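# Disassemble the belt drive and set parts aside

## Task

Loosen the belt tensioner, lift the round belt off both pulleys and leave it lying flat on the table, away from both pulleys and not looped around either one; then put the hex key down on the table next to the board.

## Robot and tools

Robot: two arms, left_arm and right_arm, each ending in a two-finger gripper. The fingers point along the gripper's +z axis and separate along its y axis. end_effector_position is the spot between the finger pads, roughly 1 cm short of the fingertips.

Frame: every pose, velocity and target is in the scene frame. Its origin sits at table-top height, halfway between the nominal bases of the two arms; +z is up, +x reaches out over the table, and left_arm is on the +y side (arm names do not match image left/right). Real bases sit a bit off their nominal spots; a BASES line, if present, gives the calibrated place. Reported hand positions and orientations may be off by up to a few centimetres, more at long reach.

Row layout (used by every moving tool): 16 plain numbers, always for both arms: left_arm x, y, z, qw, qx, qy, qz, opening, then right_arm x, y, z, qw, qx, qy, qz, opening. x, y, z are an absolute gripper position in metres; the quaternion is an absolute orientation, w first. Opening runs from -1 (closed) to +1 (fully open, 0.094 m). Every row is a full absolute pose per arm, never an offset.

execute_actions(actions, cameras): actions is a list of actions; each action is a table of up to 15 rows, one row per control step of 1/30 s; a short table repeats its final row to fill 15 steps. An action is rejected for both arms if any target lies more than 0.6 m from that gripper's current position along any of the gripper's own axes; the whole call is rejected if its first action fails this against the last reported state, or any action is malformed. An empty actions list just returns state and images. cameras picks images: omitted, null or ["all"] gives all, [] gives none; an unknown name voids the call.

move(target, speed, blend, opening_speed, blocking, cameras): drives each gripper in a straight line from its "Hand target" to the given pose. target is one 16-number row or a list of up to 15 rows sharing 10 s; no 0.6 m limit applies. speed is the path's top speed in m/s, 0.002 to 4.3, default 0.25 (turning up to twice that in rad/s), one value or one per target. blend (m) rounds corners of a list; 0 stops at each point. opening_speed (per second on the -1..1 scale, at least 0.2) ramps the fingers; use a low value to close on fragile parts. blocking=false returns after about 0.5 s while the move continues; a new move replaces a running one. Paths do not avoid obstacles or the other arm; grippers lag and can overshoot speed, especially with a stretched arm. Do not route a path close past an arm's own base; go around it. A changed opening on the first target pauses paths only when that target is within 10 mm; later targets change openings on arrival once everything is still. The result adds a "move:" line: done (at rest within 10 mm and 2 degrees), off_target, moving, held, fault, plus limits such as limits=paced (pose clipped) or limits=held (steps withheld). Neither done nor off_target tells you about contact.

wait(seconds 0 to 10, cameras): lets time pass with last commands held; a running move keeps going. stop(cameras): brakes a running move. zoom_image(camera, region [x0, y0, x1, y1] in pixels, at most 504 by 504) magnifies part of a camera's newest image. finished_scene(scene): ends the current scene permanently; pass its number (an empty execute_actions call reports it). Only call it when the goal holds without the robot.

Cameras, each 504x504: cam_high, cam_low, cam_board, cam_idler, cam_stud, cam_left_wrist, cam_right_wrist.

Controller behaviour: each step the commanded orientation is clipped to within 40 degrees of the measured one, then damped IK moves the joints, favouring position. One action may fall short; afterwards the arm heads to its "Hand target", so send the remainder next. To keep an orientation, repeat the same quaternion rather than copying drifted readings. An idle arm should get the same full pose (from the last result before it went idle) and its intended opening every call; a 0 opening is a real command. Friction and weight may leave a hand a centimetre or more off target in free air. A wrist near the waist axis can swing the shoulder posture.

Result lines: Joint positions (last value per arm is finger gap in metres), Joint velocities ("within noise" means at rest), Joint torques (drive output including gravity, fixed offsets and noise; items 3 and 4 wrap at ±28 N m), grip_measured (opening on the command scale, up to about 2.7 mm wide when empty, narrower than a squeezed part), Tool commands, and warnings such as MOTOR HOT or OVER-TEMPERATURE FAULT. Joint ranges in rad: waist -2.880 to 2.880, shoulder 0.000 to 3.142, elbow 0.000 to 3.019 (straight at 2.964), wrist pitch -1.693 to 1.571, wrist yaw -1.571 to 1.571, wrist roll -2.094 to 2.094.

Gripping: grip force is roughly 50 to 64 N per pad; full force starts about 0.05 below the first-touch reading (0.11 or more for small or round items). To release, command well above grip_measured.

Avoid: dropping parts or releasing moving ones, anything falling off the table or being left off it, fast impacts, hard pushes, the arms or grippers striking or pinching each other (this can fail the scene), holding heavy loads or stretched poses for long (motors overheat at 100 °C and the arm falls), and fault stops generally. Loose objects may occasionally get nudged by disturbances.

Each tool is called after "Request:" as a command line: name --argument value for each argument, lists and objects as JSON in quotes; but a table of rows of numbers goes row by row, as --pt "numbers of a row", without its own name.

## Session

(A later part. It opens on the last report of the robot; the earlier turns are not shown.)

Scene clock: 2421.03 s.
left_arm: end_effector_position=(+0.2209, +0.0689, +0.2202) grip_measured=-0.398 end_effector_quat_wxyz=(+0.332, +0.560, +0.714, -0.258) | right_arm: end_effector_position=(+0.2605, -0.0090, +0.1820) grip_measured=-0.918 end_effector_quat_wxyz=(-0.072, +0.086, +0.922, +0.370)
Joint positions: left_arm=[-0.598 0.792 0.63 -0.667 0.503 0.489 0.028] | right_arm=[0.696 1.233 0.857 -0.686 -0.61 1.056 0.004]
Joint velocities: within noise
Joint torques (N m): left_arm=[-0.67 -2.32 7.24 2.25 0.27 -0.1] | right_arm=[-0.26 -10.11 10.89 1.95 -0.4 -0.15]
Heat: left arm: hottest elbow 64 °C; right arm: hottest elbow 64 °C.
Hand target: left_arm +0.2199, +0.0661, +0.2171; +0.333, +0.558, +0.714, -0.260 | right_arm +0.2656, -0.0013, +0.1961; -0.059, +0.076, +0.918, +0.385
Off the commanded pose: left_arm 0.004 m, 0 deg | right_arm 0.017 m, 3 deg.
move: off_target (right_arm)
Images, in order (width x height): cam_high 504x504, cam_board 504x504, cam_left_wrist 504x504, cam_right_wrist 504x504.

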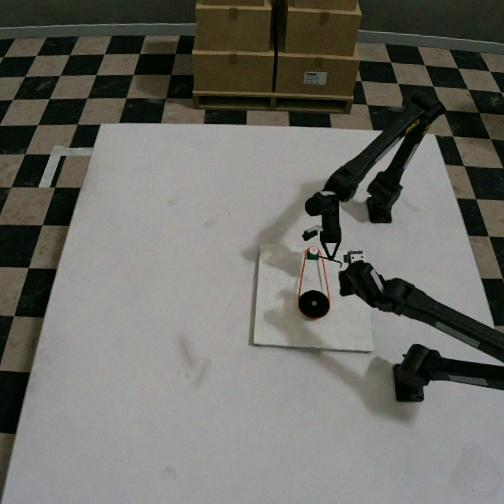

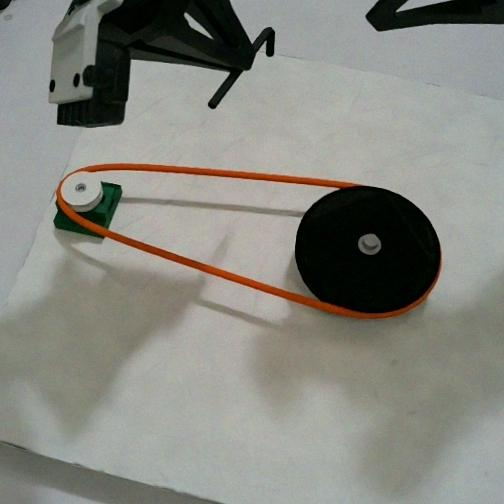

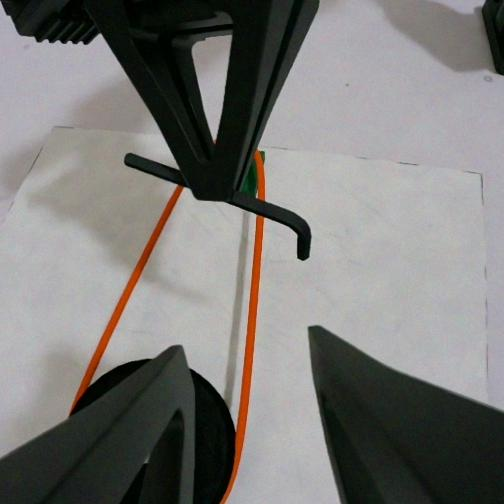

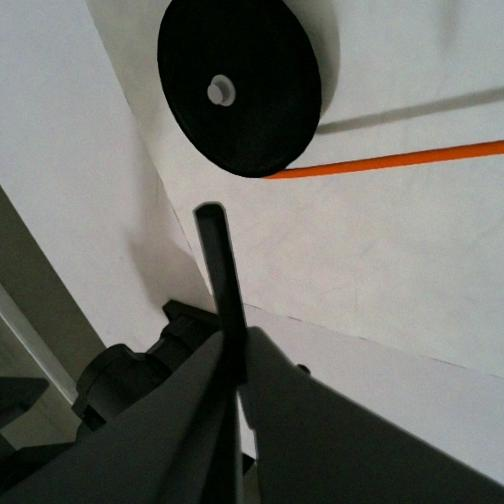

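Request:
move --pt "0.2035 0.0304 0.1757 0.333 0.558 0.7142 -0.2602 -0.55 0.2660 -0.001 0.196 -0.0591 0.0761 0.9173 0.3847 -1.0" --speed '[0.06]' --cameras '["cam_left_wrist", "cam_board"]'

Scene clock: 2431.13 s.
left_arm: end_effector_position=(+0.2055, +0.0340, +0.1800) grip_measured=-0.548 end_effector_quat_wxyz=(+0.334, +0.559, +0.714, -0.257) | right_arm: end_effector_position=(+0.2605, -0.0090, +0.1820) grip_measured=-0.918 end_effector_quat_wxyz=(-0.072, +0.086, +0.922, +0.370)
Joint positions: left_arm=[-0.754 0.86 0.542 -0.454 0.392 0.365 0.021] | right_arm=[0.696 1.233 0.857 -0.686 -0.61 1.056 0.004]
Joint velocities: within noise
Joint torques (N m): left_arm=[-0.85 -2.32 7.15 2.37 0.19 -0.1] | right_arm=[-0.26 -10.17 10.91 1.95 -0.41 -0.15]
Heat: left arm: hottest elbow 64 °C; right arm: hottest elbow 63 °C.
Hand target: left_arm +0.2034, +0.0306, +0.1757; +0.333, +0.558, +0.714, -0.260 | right_arm +0.2656, -0.0013, +0.1961; -0.059, +0.076, +0.918, +0.385
Off the commanded pose: left_arm 0.006 m, 0 deg | right_arm 0.017 m, 3 deg.
move: off_target (right_arm)
Images, in order (width x height): cam_board 504x504, cam_left_wrist 504x504.

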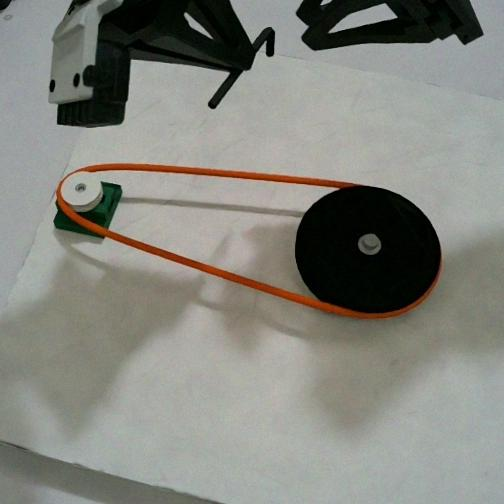

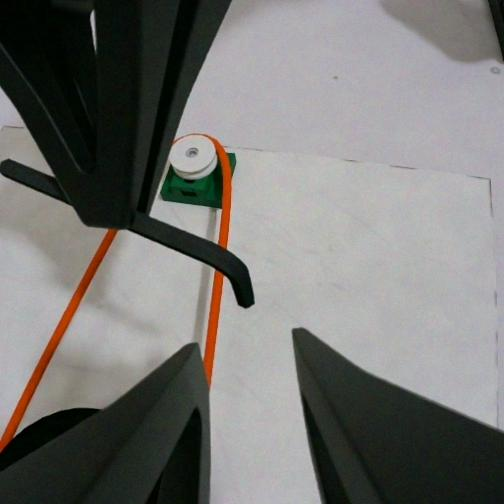

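Request:
move --pt "0.2091 0.0081 0.1564 0.333 0.558 0.7142 -0.2602 -0.6 0.2660 -0.001 0.196 -0.0591 0.0761 0.9173 0.3847 -1.0" --speed '[0.04]' --cameras '["cam_left_wrist", "cam_board"]'

Scene clock: 2438.33 s.
left_arm: end_effector_position=(+0.2116, +0.0115, +0.1604) grip_measured=-0.598 end_effector_quat_wxyz=(+0.334, +0.559, +0.714, -0.257) | right_arm: end_effector_position=(+0.2605, -0.0090, +0.1820) grip_measured=-0.918 end_effector_quat_wxyz=(-0.072, +0.086, +0.922, +0.370)
Joint positions: left_arm=[-0.797 0.963 0.537 -0.335 0.361 0.333 0.019] | right_arm=[0.696 1.233 0.857 -0.686 -0.61 1.056 0.004]
Joint velocities: within noise
Joint torques (N m): left_arm=[-0.91 -3.49 6.94 2.41 0.17 -0.09] | right_arm=[-0.15 -10.29 10.91 1.95 -0.4 -0.15]
Heat: left arm: hottest elbow 64 °C; right arm: hottest elbow 63 °C.
Hand target: left_arm +0.2091, +0.0082, +0.1566; +0.333, +0.558, +0.714, -0.260 | right_arm +0.2656, -0.0013, +0.1961; -0.059, +0.076, +0.918, +0.385
Off the commanded pose: left_arm 0.006 m, 0 deg | right_arm 0.017 m, 3 deg.
move: off_target (right_arm)
Images, in order (width x height): cam_board 504x504, cam_left_wrist 504x504.

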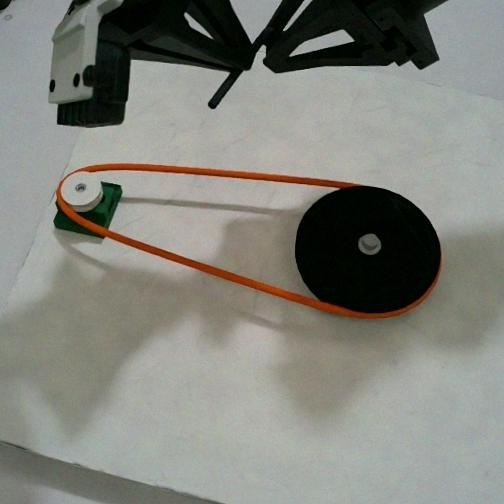

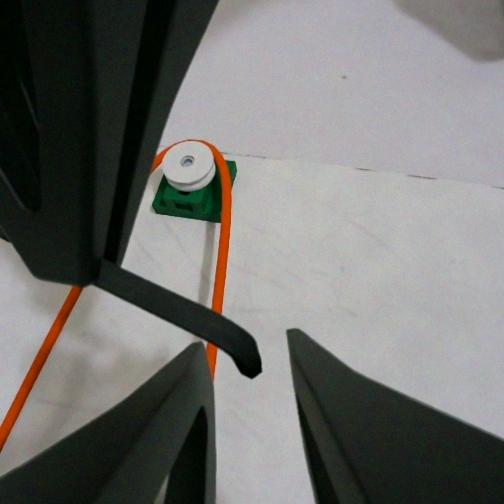

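Request:
move --pt "0.2119 -0.0031 0.1428 0.333 0.558 0.7142 -0.2602 -0.6 0.2660 -0.001 0.196 -0.0591 0.0761 0.9173 0.3847 -1.0" --speed '[0.03]' --cameras '["cam_left_wrist", "cam_board"]'

Request:
zoom_image --camera "cam_board" --region '[200, 0, 340, 120]'

Scene clock: 2444.60 s.
left_arm: end_effector_position=(+0.2148, +0.0001, +0.1470) grip_measured=-0.598 end_effector_quat_wxyz=(+0.334, +0.559, +0.714, -0.257) | right_arm: end_effector_position=(+0.2605, -0.0090, +0.1820) grip_measured=-0.918 end_effector_quat_wxyz=(-0.072, +0.086, +0.922, +0.370)
Joint positions: left_arm=[-0.816 1.024 0.531 -0.262 0.347 0.319 0.019] | right_arm=[0.696 1.233 0.857 -0.686 -0.61 1.056 0.004]
Joint velocities: within noise
Joint torques (N m): left_arm=[-0.73 -4.07 6.74 2.39 0.16 -0.11] | right_arm=[-0.21 -10.29 10.91 1.95 -0.39 -0.15]
Heat: left arm: hottest elbow 64 °C; right arm: hottest elbow 63 °C.
Hand target: left_arm +0.2118, -0.0030, +0.1429; +0.333, +0.558, +0.714, -0.260 | right_arm +0.2656, -0.0013, +0.1961; -0.059, +0.076, +0.918, +0.385
Off the commanded pose: left_arm 0.006 m, 0 deg | right_arm 0.017 m, 3 deg.
move: off_target (right_arm)
Images, in order (width x height): cam_board 504x504, cam_left_wrist 504x504.

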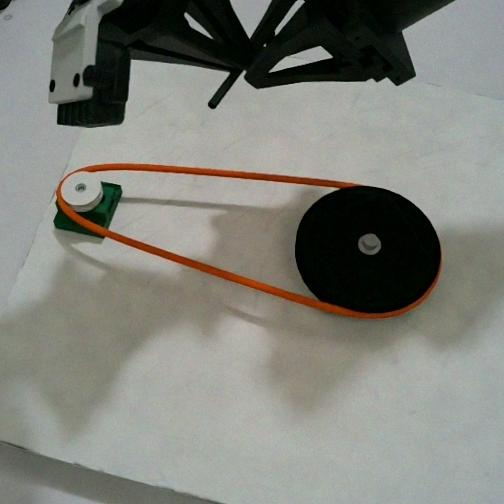

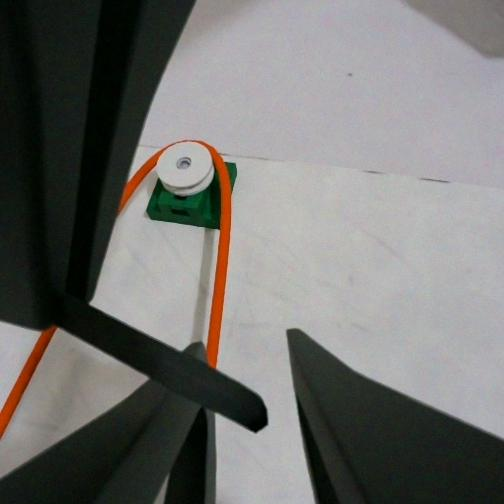

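Scaled by 3.600.

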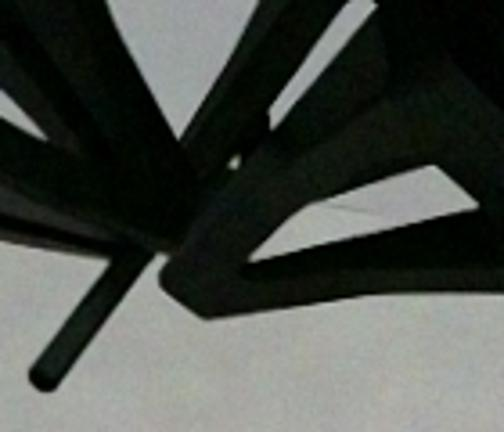

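Request:
move --pt "0.2115 -0.0020 0.1435 0.333 0.558 0.7142 -0.2602 -0.85 0.2660 -0.001 0.196 -0.0591 0.0761 0.9173 0.3847 -1.0" --speed '[0.03]' --opening_speed 0.2 --cameras '["cam_left_wrist"]'

Request:
zoom_image --camera "cam_left_wrist" --region '[150, 300, 350, 500]'

Scene clock: 2453.83 s.
left_arm: end_effector_position=(+0.2148, +0.0001, +0.1470) grip_measured=-0.847 end_effector_quat_wxyz=(+0.334, +0.559, +0.714, -0.257) | right_arm: end_effector_position=(+0.2605, -0.0090, +0.1820) grip_measured=-0.918 end_effector_quat_wxyz=(-0.072, +0.086, +0.922, +0.370)
Joint positions: left_arm=[-0.816 1.024 0.531 -0.262 0.347 0.317 0.007] | right_arm=[0.696 1.233 0.857 -0.686 -0.61 1.056 0.004]
Joint velocities: within noise
Joint torques (N m): left_arm=[-0.73 -4.48 6.67 2.25 0.2 -0.08] | right_arm=[-0.38 -10.23 10.91 1.91 -0.4 -0.15]
Heat: left arm: hottest elbow 63 °C; right arm: hottest elbow 63 °C.
Hand target: left_arm +0.2115, -0.0019, +0.1435; +0.333, +0.558, +0.714, -0.260 | right_arm +0.2656, -0.0013, +0.1961; -0.059, +0.076, +0.918, +0.385
Off the commanded pose: left_arm 0.005 m, 0 deg | right_arm 0.017 m, 3 deg.
move: off_target (right_arm)
Images, in order (width x height): cam_left_wrist 504x504.

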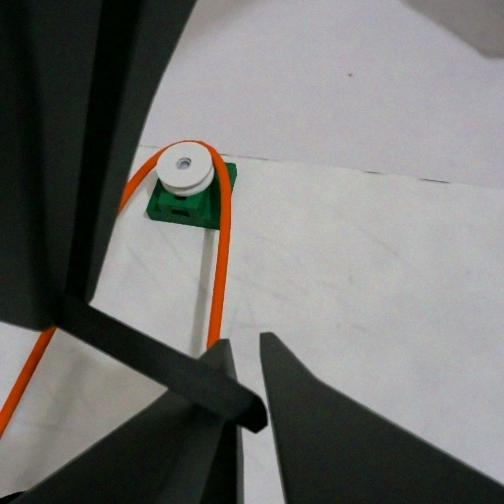

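Scaled by 2.520.

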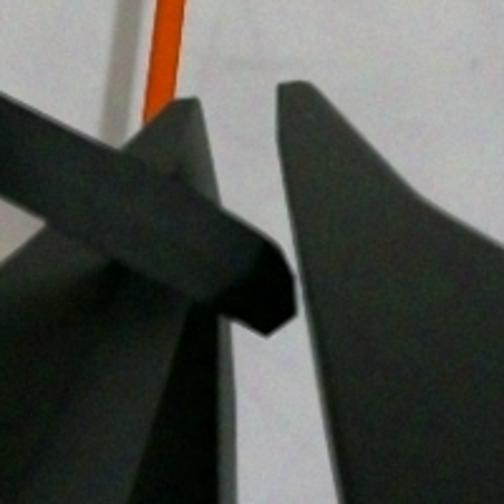

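Request:
execute_actions --actions '[]' --cameras '["cam_low", "cam_idler", "cam_stud", "cam_right_wrist"]'

Request:
zoom_image --camera "cam_low" --region '[160, 170, 280, 270]'

Scene clock: 2470.73 s.
left_arm: end_effector_position=(+0.2148, +0.0001, +0.1470) grip_measured=-0.848 end_effector_quat_wxyz=(+0.334, +0.559, +0.714, -0.257) | right_arm: end_effector_position=(+0.2605, -0.0090, +0.1820) grip_measured=-0.918 end_effector_quat_wxyz=(-0.072, +0.086, +0.922, +0.370)
Joint positions: left_arm=[-0.816 1.024 0.531 -0.262 0.347 0.317 0.007] | right_arm=[0.696 1.233 0.857 -0.686 -0.61 1.056 0.004]
Joint velocities: within noise
Joint torques (N m): left_arm=[-0.73 -4.6 6.69 2.24 0.2 -0.08] | right_arm=[-0.44 -10.17 10.89 1.94 -0.4 -0.15]
Heat: left arm: hottest elbow 63 °C; right arm: hottest elbow 63 °C.
Hand target: left_arm +0.2115, -0.0019, +0.1435; +0.333, +0.558, +0.714, -0.260 | right_arm +0.2656, -0.0014, +0.1961; -0.059, +0.076, +0.918, +0.385
Tool commands: left_gripper/opening=-0.85 right_gripper/opening=-1.0
Off the commanded pose: left_arm 0.005 m, 0 deg | right_arm 0.017 m, 3 deg.
Images, in order (width x height): cam_low 504x504, cam_idler 504x504, cam_stud 504x504, cam_right_wrist 504x504.

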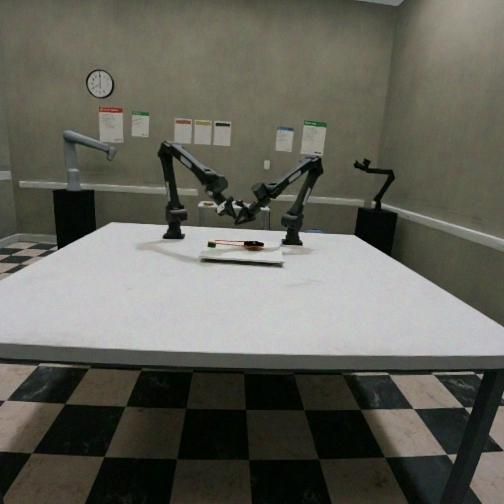

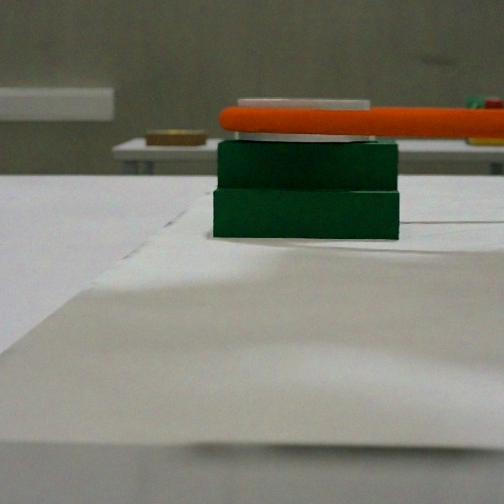

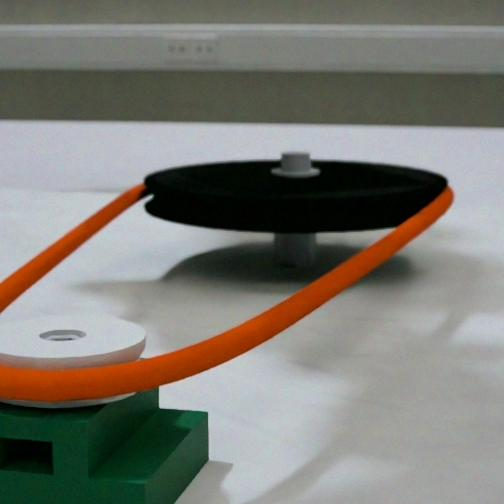

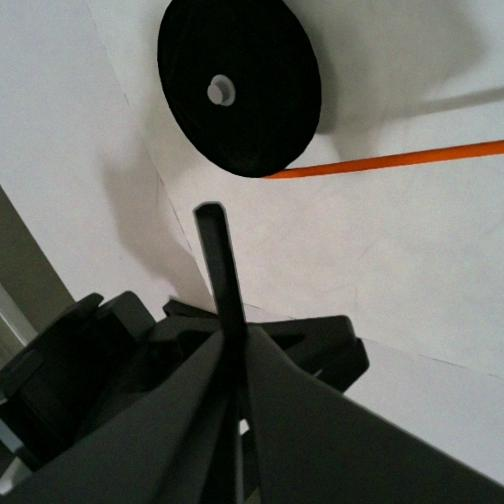

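Scaled by 4.200.

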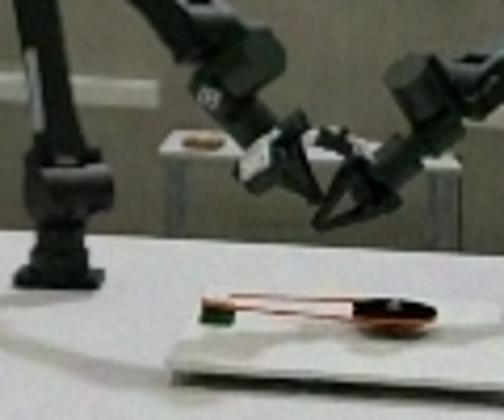

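Request:
move --pt "0.2115 -0.0020 0.1435 0.333 0.558 0.7142 -0.2602 -1.0 0.2660 -0.001 0.196 -0.0591 0.0761 0.9173 0.3847 -1.0" --speed '[0.03]' --opening_speed 0.2 --cameras '["cam_left_wrist", "cam_right_wrist"]'

Request:
zoom_image --camera "cam_left_wrist" --region '[150, 300, 350, 500]'

Scene clock: 2477.60 s.
left_arm: end_effector_position=(+0.2151, +0.0003, +0.1469) grip_measured=-0.938 end_effector_quat_wxyz=(+0.334, +0.557, +0.716, -0.257) | right_arm: end_effector_position=(+0.2603, -0.0088, +0.1821) grip_measured=-0.918 end_effector_quat_wxyz=(-0.073, +0.086, +0.922, +0.370)
Joint positions: left_arm=[-0.816 1.024 0.531 -0.262 0.344 0.313 0.003] | right_arm=[0.696 1.233 0.857 -0.686 -0.612 1.056 0.004]
Joint velocities: within noise
Joint torques (N m): left_arm=[-0.67 -4.42 6.69 2.24 0.28 -0.04] | right_arm=[-0.32 -10.23 10.92 1.95 -0.32 -0.15]
Heat: left arm: hottest elbow 62 °C; right arm: hottest elbow 63 °C.
Hand target: left_arm +0.2115, -0.0019, +0.1435; +0.333, +0.558, +0.714, -0.260 | right_arm +0.2656, -0.0013, +0.1960; -0.059, +0.076, +0.918, +0.385
Off the commanded pose: left_arm 0.005 m, 0 deg | right_arm 0.017 m, 3 deg.
move: off_target (right_arm)
Images, in order (width x height): cam_left_wrist 504x504, cam_right_wrist 504x504.

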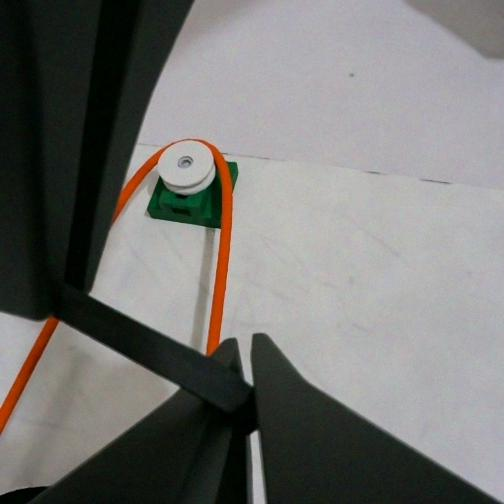

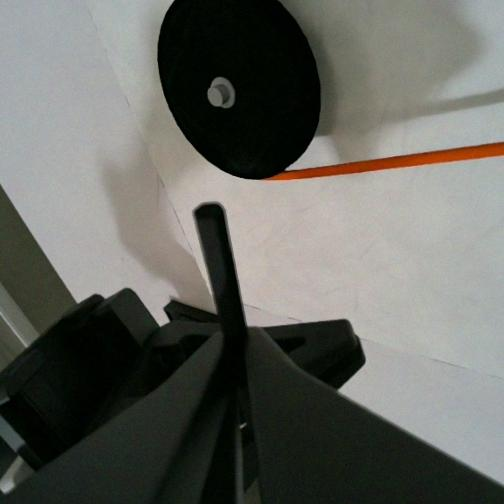

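Scaled by 2.520.

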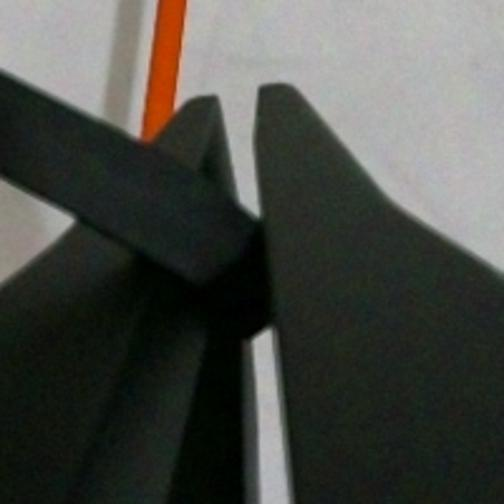

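Request:
move --pt "0.2115 -0.0020 0.1435 0.333 0.558 0.7142 -0.2602 -1.0 0.2660 -0.001 0.196 -0.0591 0.0761 0.9173 0.3847 -0.8" --speed '[0.03]' --opening_speed 0.2 --cameras '["cam_left_wrist", "cam_right_wrist"]'

Request:
zoom_image --camera "cam_left_wrist" --region '[150, 300, 350, 500]'

Scene clock: 2482.43 s.
left_arm: end_effector_position=(+0.2151, +0.0003, +0.1469) grip_measured=-0.939 end_effector_quat_wxyz=(+0.334, +0.557, +0.716, -0.257) | right_arm: end_effector_position=(+0.2603, -0.0088, +0.1821) grip_measured=-0.804 end_effector_quat_wxyz=(-0.073, +0.086, +0.922, +0.370)
Joint positions: left_arm=[-0.816 1.024 0.531 -0.262 0.344 0.313 0.003] | right_arm=[0.696 1.233 0.857 -0.686 -0.612 1.056 0.009]
Joint velocities: within noise
Joint torques (N m): left_arm=[-0.73 -4.48 6.69 2.25 0.29 -0.04] | right_arm=[-0.21 -10.23 10.92 1.94 -0.34 -0.15]
Heat: left arm: hottest elbow 62 °C; right arm: hottest elbow 63 °C.
Hand target: left_arm +0.2115, -0.0019, +0.1435; +0.333, +0.558, +0.714, -0.260 | right_arm +0.2656, -0.0013, +0.1961; -0.059, +0.076, +0.918, +0.385
Off the commanded pose: left_arm 0.005 m, 0 deg | right_arm 0.017 m, 3 deg.
move: off_target (right_arm)
Images, in order (width x height): cam_left_wrist 504x504, cam_right_wrist 504x504.

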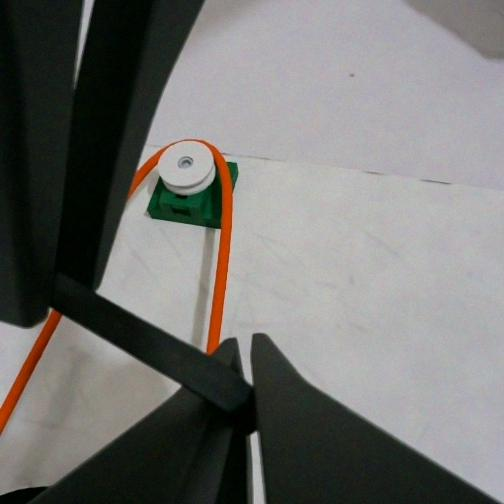

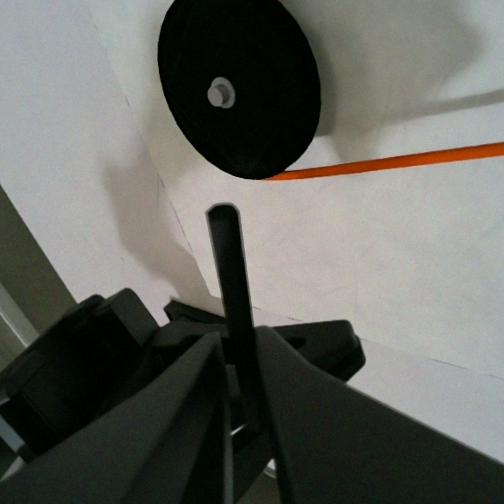

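Scaled by 2.520.

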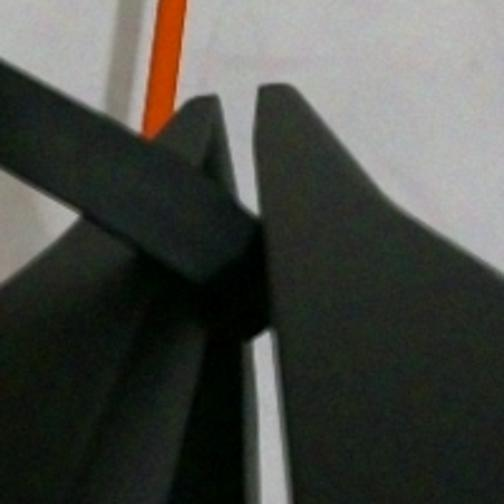

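Request:
move --pt "0.2115 -0.0020 0.1435 0.333 0.558 0.7142 -0.2602 -1.0 0.2660 -0.001 0.196 -0.0591 0.0761 0.9173 0.3847 -0.6" --pt "0.2115 -0.0020 0.1435 0.333 0.558 0.7142 -0.2602 -1.0 0.2690 -0.055 0.245 -0.0591 0.0761 0.9173 0.3847 -0.6" --speed '[0.03, 0.06]' --opening_speed 0.3 --cameras '["cam_left_wrist", "cam_right_wrist", "cam_board"]'

Request:
zoom_image --camera "cam_left_wrist" --region '[150, 300, 350, 500]'

Scene clock: 2489.20 s.
left_arm: end_effector_position=(+0.2151, +0.0003, +0.1469) grip_measured=-0.940 end_effector_quat_wxyz=(+0.334, +0.557, +0.716, -0.257) | right_arm: end_effector_position=(+0.2540, -0.0593, +0.2171) grip_measured=-0.603 end_effector_quat_wxyz=(-0.081, +0.084, +0.922, +0.369)
Joint positions: left_arm=[-0.816 1.024 0.531 -0.262 0.344 0.313 0.003] | right_arm=[0.582 1.121 0.873 -0.907 -0.674 0.924 0.019]
Joint velocities: within noise
Joint torques (N m): left_arm=[-0.73 -4.42 6.68 2.24 0.28 -0.04] | right_arm=[-1.67 -8.47 14.15 0.65 -0.44 -0.22]
Heat: left arm: hottest elbow 62 °C; right arm: hottest elbow 63 °C.
Hand target: left_arm +0.2115, -0.0019, +0.1435; +0.333, +0.558, +0.714, -0.260 | right_arm +0.2679, -0.0556, +0.2448; -0.059, +0.076, +0.918, +0.385
Off the commanded pose: left_arm 0.005 m, 0 deg | right_arm 0.032 m, 3 deg.
move: off_target (right_arm)
Images, in order (width x height): cam_board 504x504, cam_left_wrist 504x504, cam_right_wrist 504x504.

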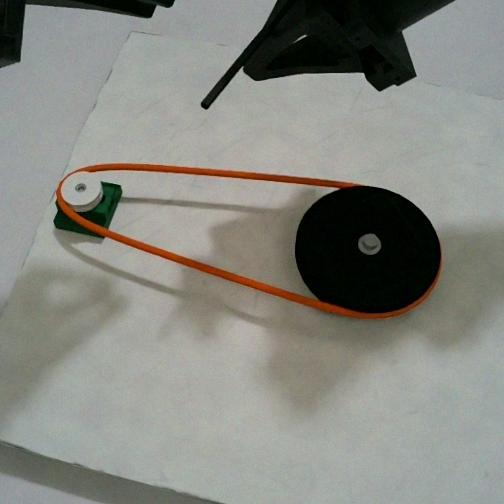

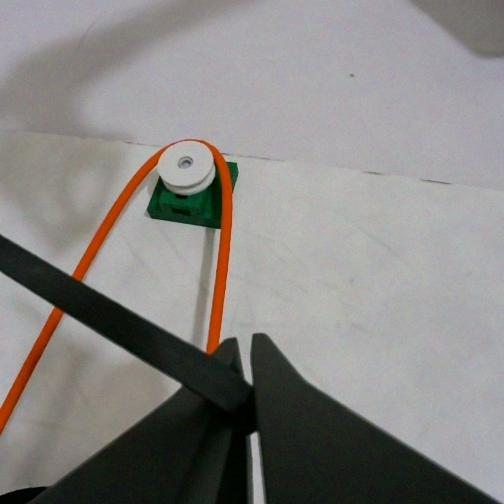

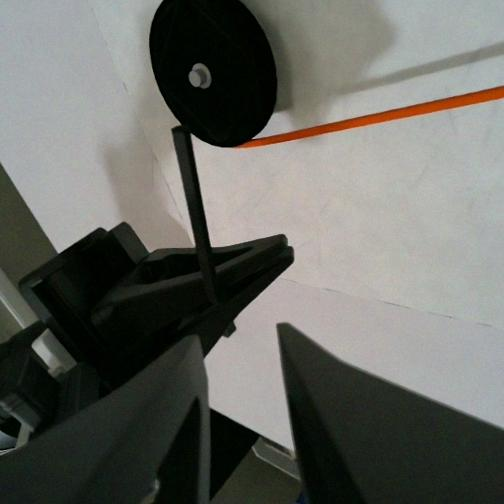

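Scaled by 2.520.

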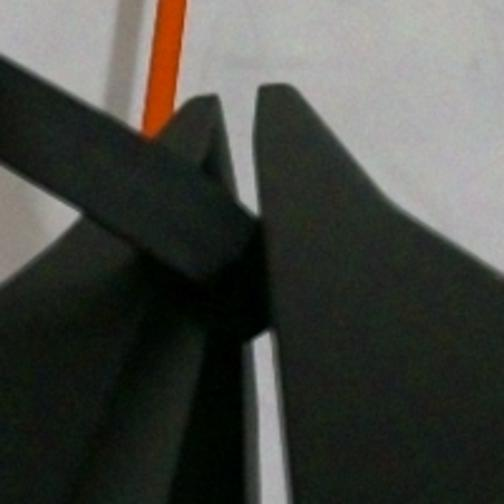

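Request:
move --pt "0.2115 -0.0020 0.1435 0.333 0.558 0.7142 -0.2602 -1.0 0.200 -0.200 0.25 0.3023 -0.6889 0.6583 -0.0405 -0.6" --speed '[0.15]' --cameras '[]'

Request:
move --pt "0.2150 0.010 0.1900 0.333 0.558 0.7142 -0.2602 -1.0 0.200 -0.200 0.25 0.3023 -0.6889 0.6583 -0.0405 -0.6" --pt "0.2700 -0.080 0.190 0.3954 0.3196 0.8481 -0.1491 -1.0 0.200 -0.200 0.25 0.3023 -0.6889 0.6583 -0.0405 -0.6" --speed '[0.05, 0.1]' --cameras '["cam_left_wrist", "cam_right_wrist", "cam_board", "cam_high", "cam_stud"]'

Scene clock: 2510.50 s.
left_arm: end_effector_position=(+0.2151, +0.0003, +0.1469) grip_measured=-0.940 end_effector_quat_wxyz=(+0.334, +0.557, +0.716, -0.257) | right_arm: end_effector_position=(+0.2001, -0.2030, +0.2506) grip_measured=-0.603 end_effector_quat_wxyz=(-0.294, +0.684, -0.667, +0.040)
Joint positions: left_arm=[-0.816 1.024 0.531 -0.262 0.344 0.313 0.003] | right_arm=[0.659 0.546 0.725 -1.148 0.003 -0.927 0.019]
Joint velocities: within noise
Joint torques (N m): left_arm=[-0.73 -4.42 6.69 2.24 0.28 -0.03] | right_arm=[0.03 -0.85 9.24 2.26 -0.09 -0.19]
Heat: left arm: hottest elbow 61 °C; right arm: hottest elbow 66 °C.
Hand target: left_arm +0.2115, -0.0019, +0.1435; +0.333, +0.558, +0.714, -0.260 | right_arm +0.1999, -0.2001, +0.2500; -0.302, +0.688, -0.658, +0.040
Off the commanded pose: left_arm 0.005 m, 0 deg | right_arm 0.003 m, 1 deg.
move: done
No camera images: "cameras" was empty.

Scene clock: 2515.23 s.
left_arm: end_effector_position=(+0.2616, -0.0537, +0.1606) grip_measured=-0.940 end_effector_quat_wxyz=(+0.374, +0.330, +0.857, -0.126) | right_arm: end_effector_position=(+0.2002, -0.2029, +0.2507) grip_measured=-0.603 end_effector_quat_wxyz=(-0.294, +0.684, -0.666, +0.040)
Joint positions: left_arm=[-1.044 1.229 0.744 -0.313 -0.282 -0.237 0.003] | right_arm=[0.659 0.546 0.725 -1.147 0.003 -0.929 0.019]
Joint velocities: within noise
Joint torques (N m): left_arm=[-0.79 -7.06 11.71 2 -0.19 -0.1] | right_arm=[0.03 -0.97 9.18 2.22 -0.09 -0.16]
Heat: left arm: hottest elbow 63 °C; right arm: hottest elbow 67 °C.
Hand target: left_arm +0.2685, -0.0777, +0.1906; +0.395, +0.320, +0.848, -0.150 | right_arm +0.1999, -0.2001, +0.2500; -0.302, +0.689, -0.658, +0.040
Off the commanded pose: left_arm 0.040 m, 4 deg | right_arm 0.003 m, 1 deg.
move: off_target (left_arm)
Images, in order (width x height): cam_high 504x504, cam_board 504x504, cam_stud 504x504, cam_left_wrist 504x504, cam_right_wrist 504x504.

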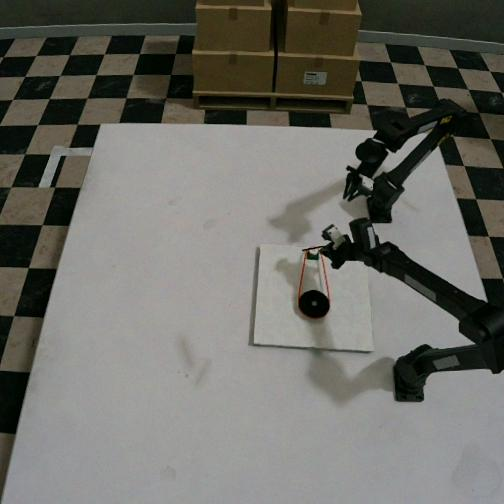

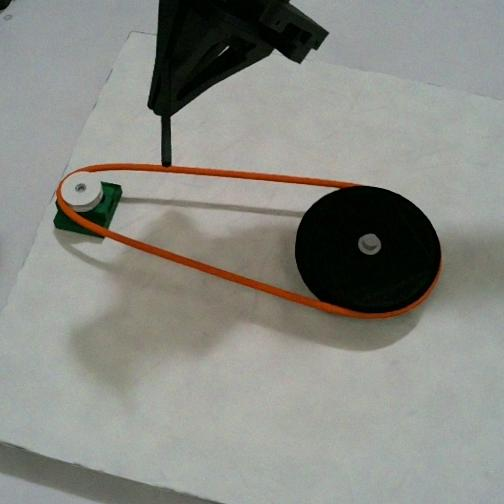

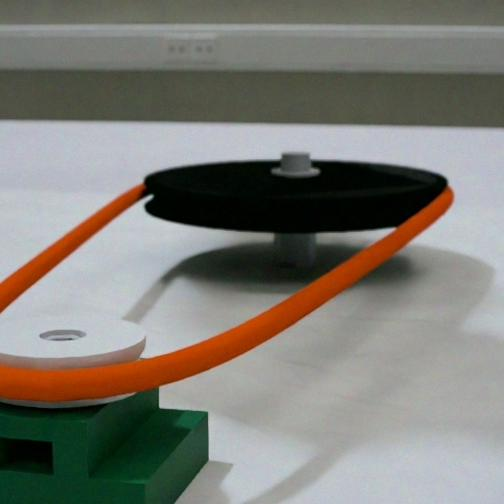

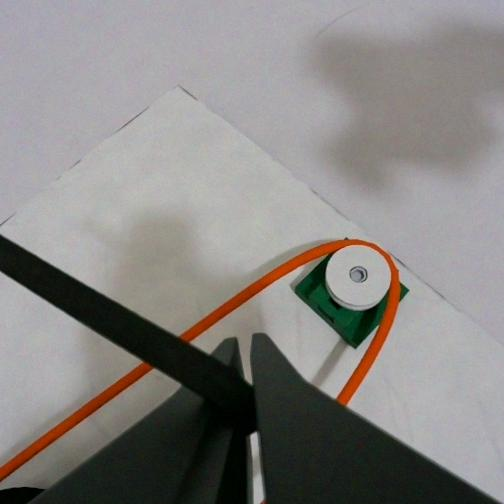

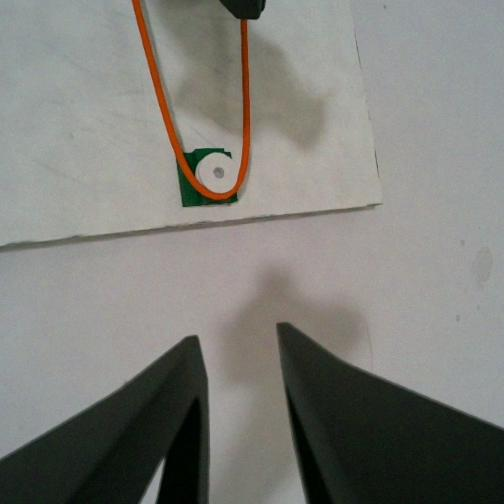

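Request:
move --pt "0.2800 -0.135 0.120 0.3954 0.3196 0.8481 -0.1491 -1.0 0.200 -0.200 0.25 0.3023 -0.6889 0.6583 -0.0405 -0.6" --speed '[0.08]' --cameras '["cam_left_wrist", "cam_right_wrist", "cam_board", "cam_idler", "cam_stud"]'

Scene clock: 2522.33 s.
left_arm: end_effector_position=(+0.2717, -0.1060, +0.0956) grip_measured=-0.940 end_effector_quat_wxyz=(+0.373, +0.331, +0.858, -0.124) | right_arm: end_effector_position=(+0.2002, -0.2029, +0.2507) grip_measured=-0.603 end_effector_quat_wxyz=(-0.294, +0.684, -0.666, +0.040)
Joint positions: left_arm=[-1.083 1.484 0.786 -0.112 -0.31 -0.264 0.003] | right_arm=[0.659 0.546 0.725 -1.147 0.003 -0.929 0.019]
Joint velocities: within noise
Joint torques (N m): left_arm=[-0.85 -10.17 10.43 2.36 -0.22 -0.09] | right_arm=[0.09 -0.91 9.25 2.21 -0.09 -0.17]
Heat: left arm: hottest elbow 64 °C; right arm: hottest elbow 68 °C.
Hand target: left_arm +0.2787, -0.1328, +0.1210; +0.395, +0.320, +0.848, -0.149 | right_arm +0.1999, -0.2001, +0.2500; -0.302, +0.688, -0.658, +0.040
Off the commanded pose: left_arm 0.039 m, 4 deg | right_arm 0.003 m, 1 deg.
move: off_target (left_arm)
Images, in order (width x height): cam_board 504x504, cam_idler 504x504, cam_stud 504x504, cam_left_wrist 504x504, cam_right_wrist 504x504.

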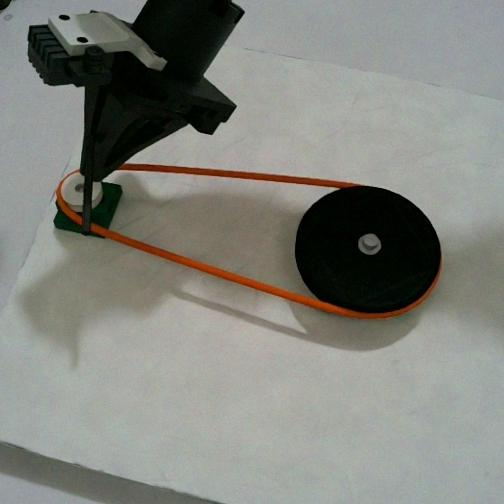

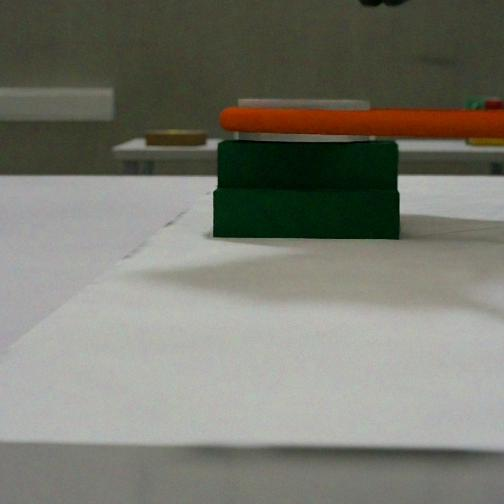

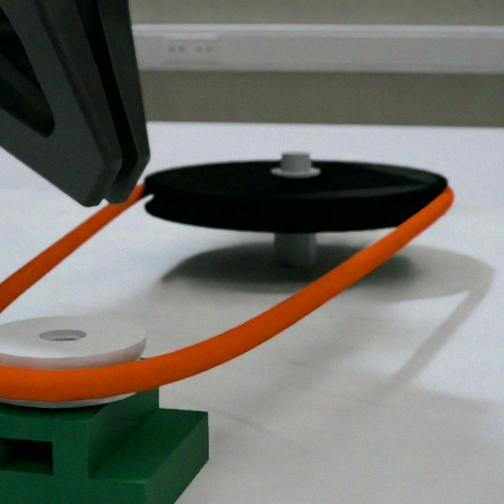

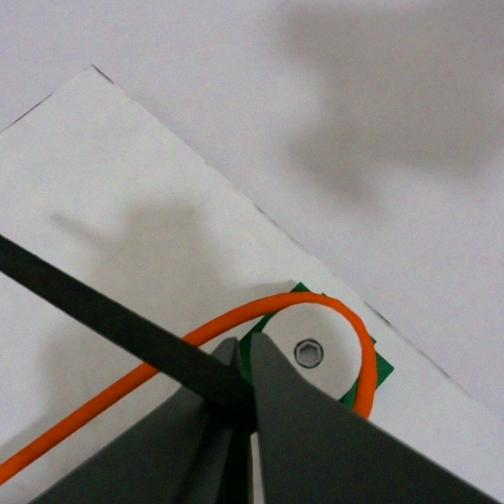

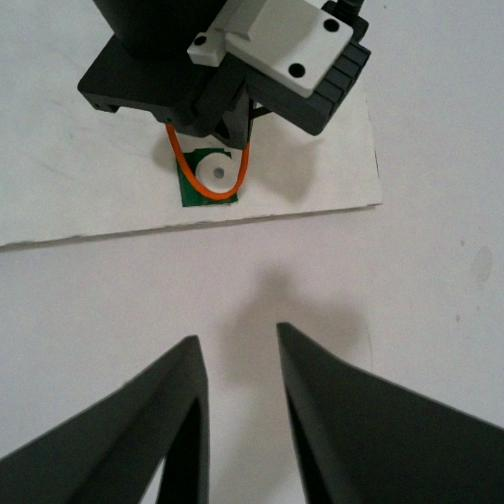

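Request:
zoom_image --camera "cam_stud" --region '[40, 100, 190, 250]'

Request:
zoom_image --camera "cam_right_wrist" --region '[180, 90, 300, 210]'

Scaled by 3.360.

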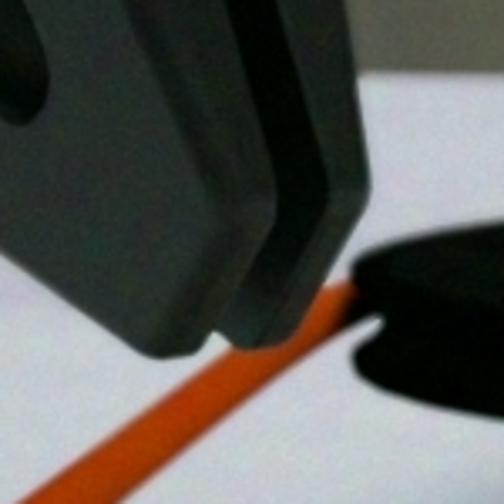

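Scaled by 4.200.

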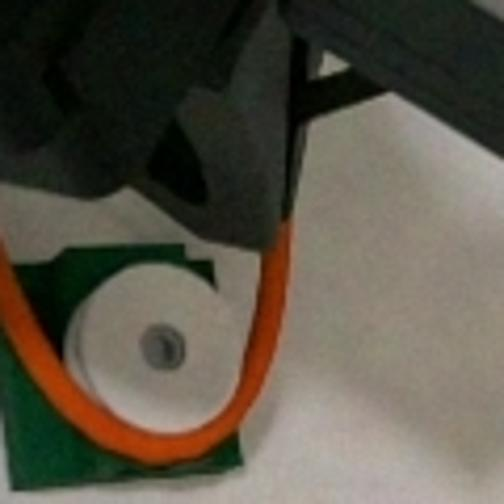

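Request:
zoom_image --camera "cam_board" --region '[20, 20, 240, 240]'

Scaled by 2.291.

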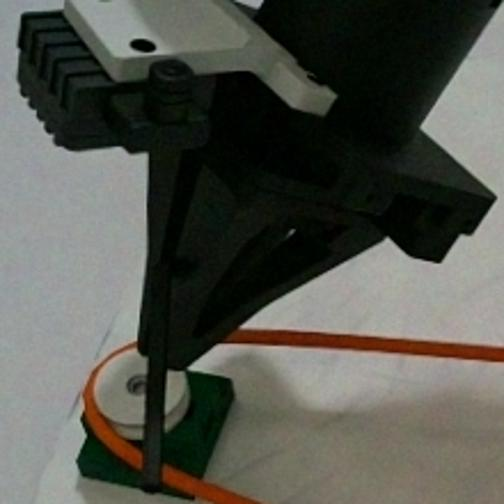

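Request:
move --pt "0.2700 -0.090 0.190 0.3954 0.3196 0.8481 -0.1491 -1.0 0.200 -0.200 0.25 0.3023 -0.6889 0.6583 -0.0405 -0.6" --pt "0.2150 0.010 0.1900 0.333 0.558 0.7142 -0.2602 -1.0 0.200 -0.200 0.25 0.3023 -0.6889 0.6583 -0.0405 -0.6" --pt "0.2115 -0.0020 0.1435 0.333 0.558 0.7142 -0.2602 -1.0 0.200 -0.200 0.25 0.3023 -0.6889 0.6583 -0.0405 -0.6" --speed '[0.08, 0.12, 0.06]' --cameras '["cam_left_wrist"]'

Request:
move --pt "0.2115 -0.0020 0.1435 0.333 0.558 0.7142 -0.2602 -1.0 0.2690 -0.060 0.245 -0.0591 0.0761 0.9173 0.3847 -0.6" --speed '[0.12]' --cameras '["cam_left_wrist", "cam_right_wrist", "cam_board"]'

Scene clock: 2564.27 s.
left_arm: end_effector_position=(+0.2142, +0.0015, +0.1469) grip_measured=-0.940 end_effector_quat_wxyz=(+0.332, +0.555, +0.718, -0.258) | right_arm: end_effector_position=(+0.2002, -0.2029, +0.2507) grip_measured=-0.603 end_effector_quat_wxyz=(-0.294, +0.685, -0.666, +0.040)
Joint positions: left_arm=[-0.815 1.02 0.53 -0.268 0.347 0.308 0.003] | right_arm=[0.659 0.546 0.725 -1.147 0.003 -0.93 0.019]
Joint velocities: within noise
Joint torques (N m): left_arm=[-0.79 -4.07 6.82 2.51 0.17 0.01] | right_arm=[0.09 -1.03 9.2 2.24 -0.09 -0.16]
Heat: left arm: hottest elbow 70 °C; right arm: hottest elbow 67 °C.
Hand target: left_arm +0.2115, -0.0018, +0.1436; +0.333, +0.558, +0.714, -0.260 | right_arm +0.1999, -0.2001, +0.2500; -0.302, +0.689, -0.658, +0.040
Off the commanded pose: left_arm 0.006 m, 1 deg | right_arm 0.003 m, 1 deg.
move: done
Images, in order (width x height): cam_left_wrist 504x504.

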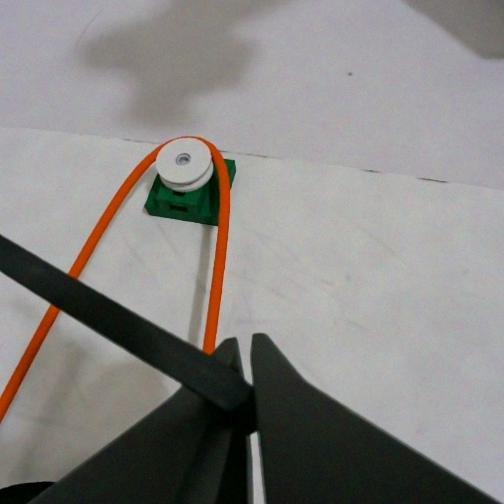

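Scene clock: 2573.67 s.
left_arm: end_effector_position=(+0.2140, +0.0014, +0.1469) grip_measured=-0.940 end_effector_quat_wxyz=(+0.332, +0.555, +0.718, -0.258) | right_arm: end_effector_position=(+0.2521, -0.0664, +0.2289) grip_measured=-0.603 end_effector_quat_wxyz=(-0.076, +0.075, +0.922, +0.372)
Joint positions: left_arm=[-0.815 1.02 0.53 -0.268 0.347 0.308 0.003] | right_arm=[0.566 1.096 0.888 -0.952 -0.682 0.886 0.019]
Joint velocities: within noise
Joint torques (N m): left_arm=[-0.79 -4.01 6.8 2.41 0.18 0.01] | right_arm=[-1.49 -6.53 12.92 1.78 -0.39 -0.06]
Heat: left arm: hottest elbow 68 °C; right arm: hottest elbow 70 °C.
Hand target: left_arm +0.2114, -0.0019, +0.1436; +0.333, +0.558, +0.714, -0.260 | right_arm +0.2683, -0.0609, +0.2450; -0.059, +0.076, +0.918, +0.385
Off the commanded pose: left_arm 0.005 m, 1 deg | right_arm 0.024 m, 3 deg.
move: off_target (right_arm)
Images, in order (width x height): cam_board 504x504, cam_left_wrist 504x504, cam_right_wrist 504x504.

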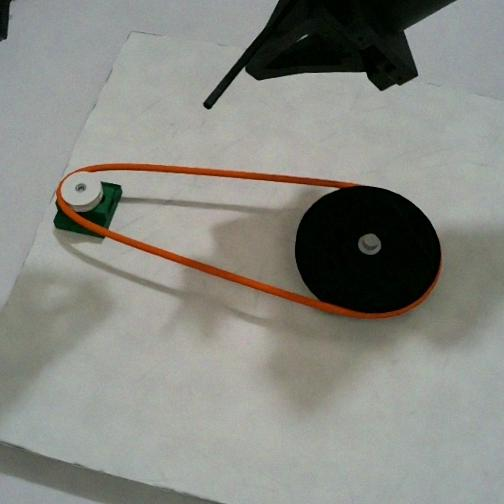

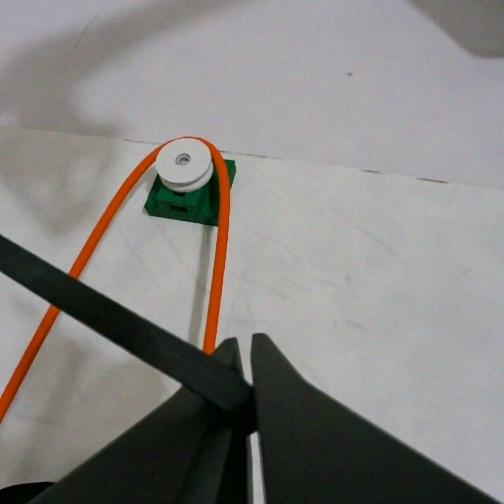

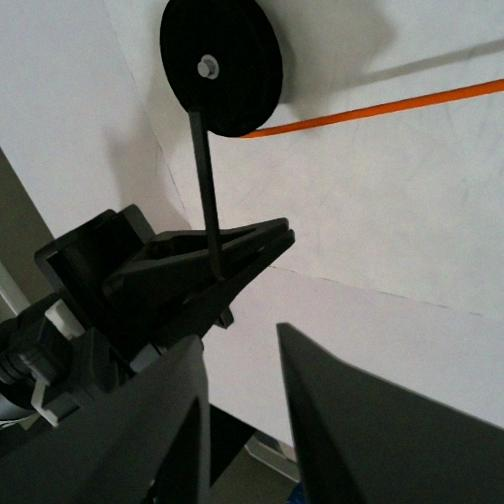

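Request:
move --pt "0.2115 -0.0020 0.1435 0.333 0.558 0.7142 -0.2602 -1.0 0.2715 -0.014 0.2135 -0.0591 0.0761 0.9173 0.3847 -0.6" --speed '[0.06]' --cameras '["cam_left_wrist", "cam_right_wrist"]'

Scene clock: 2589.47 s.
left_arm: end_effector_position=(+0.2140, +0.0014, +0.1469) grip_measured=-0.940 end_effector_quat_wxyz=(+0.332, +0.555, +0.718, -0.258) | right_arm: end_effector_position=(+0.2669, -0.0239, +0.2074) grip_measured=-0.603 end_effector_quat_wxyz=(-0.064, +0.081, +0.920, +0.378)
Joint positions: left_arm=[-0.815 1.02 0.53 -0.268 0.347 0.308 0.003] | right_arm=[0.65 1.19 0.888 -0.765 -0.634 1.006 0.019]
Joint velocities: within noise
Joint torques (N m): left_arm=[-0.91 -4.01 6.82 2.41 0.17 0] | right_arm=[0.32 -8.12 11.11 1.81 -0.26 -0.06]
Heat: left arm: hottest elbow 65 °C; right arm: hottest elbow 74 °C.
Hand target: left_arm +0.2115, -0.0018, +0.1436; +0.333, +0.558, +0.714, -0.260 | right_arm +0.2711, -0.0143, +0.2135; -0.059, +0.076, +0.918, +0.385
Off the commanded pose: left_arm 0.005 m, 1 deg | right_arm 0.012 m, 1 deg.
move: off_target (right_arm)
Images, in order (width x height): cam_left_wrist 504x504, cam_right_wrist 504x504.

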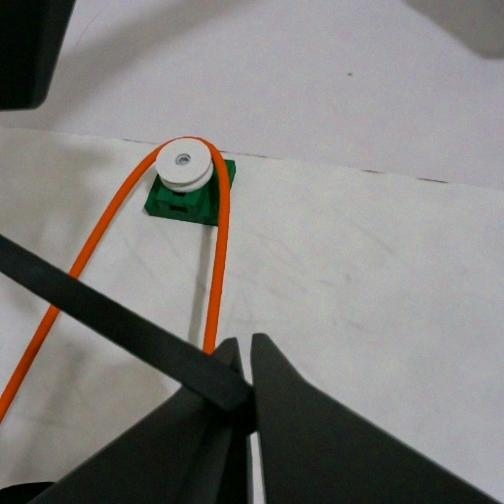

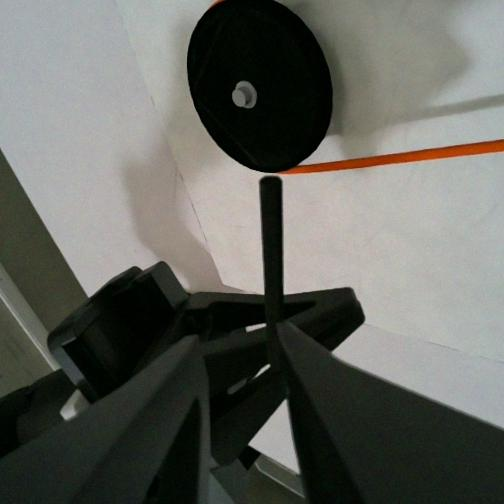

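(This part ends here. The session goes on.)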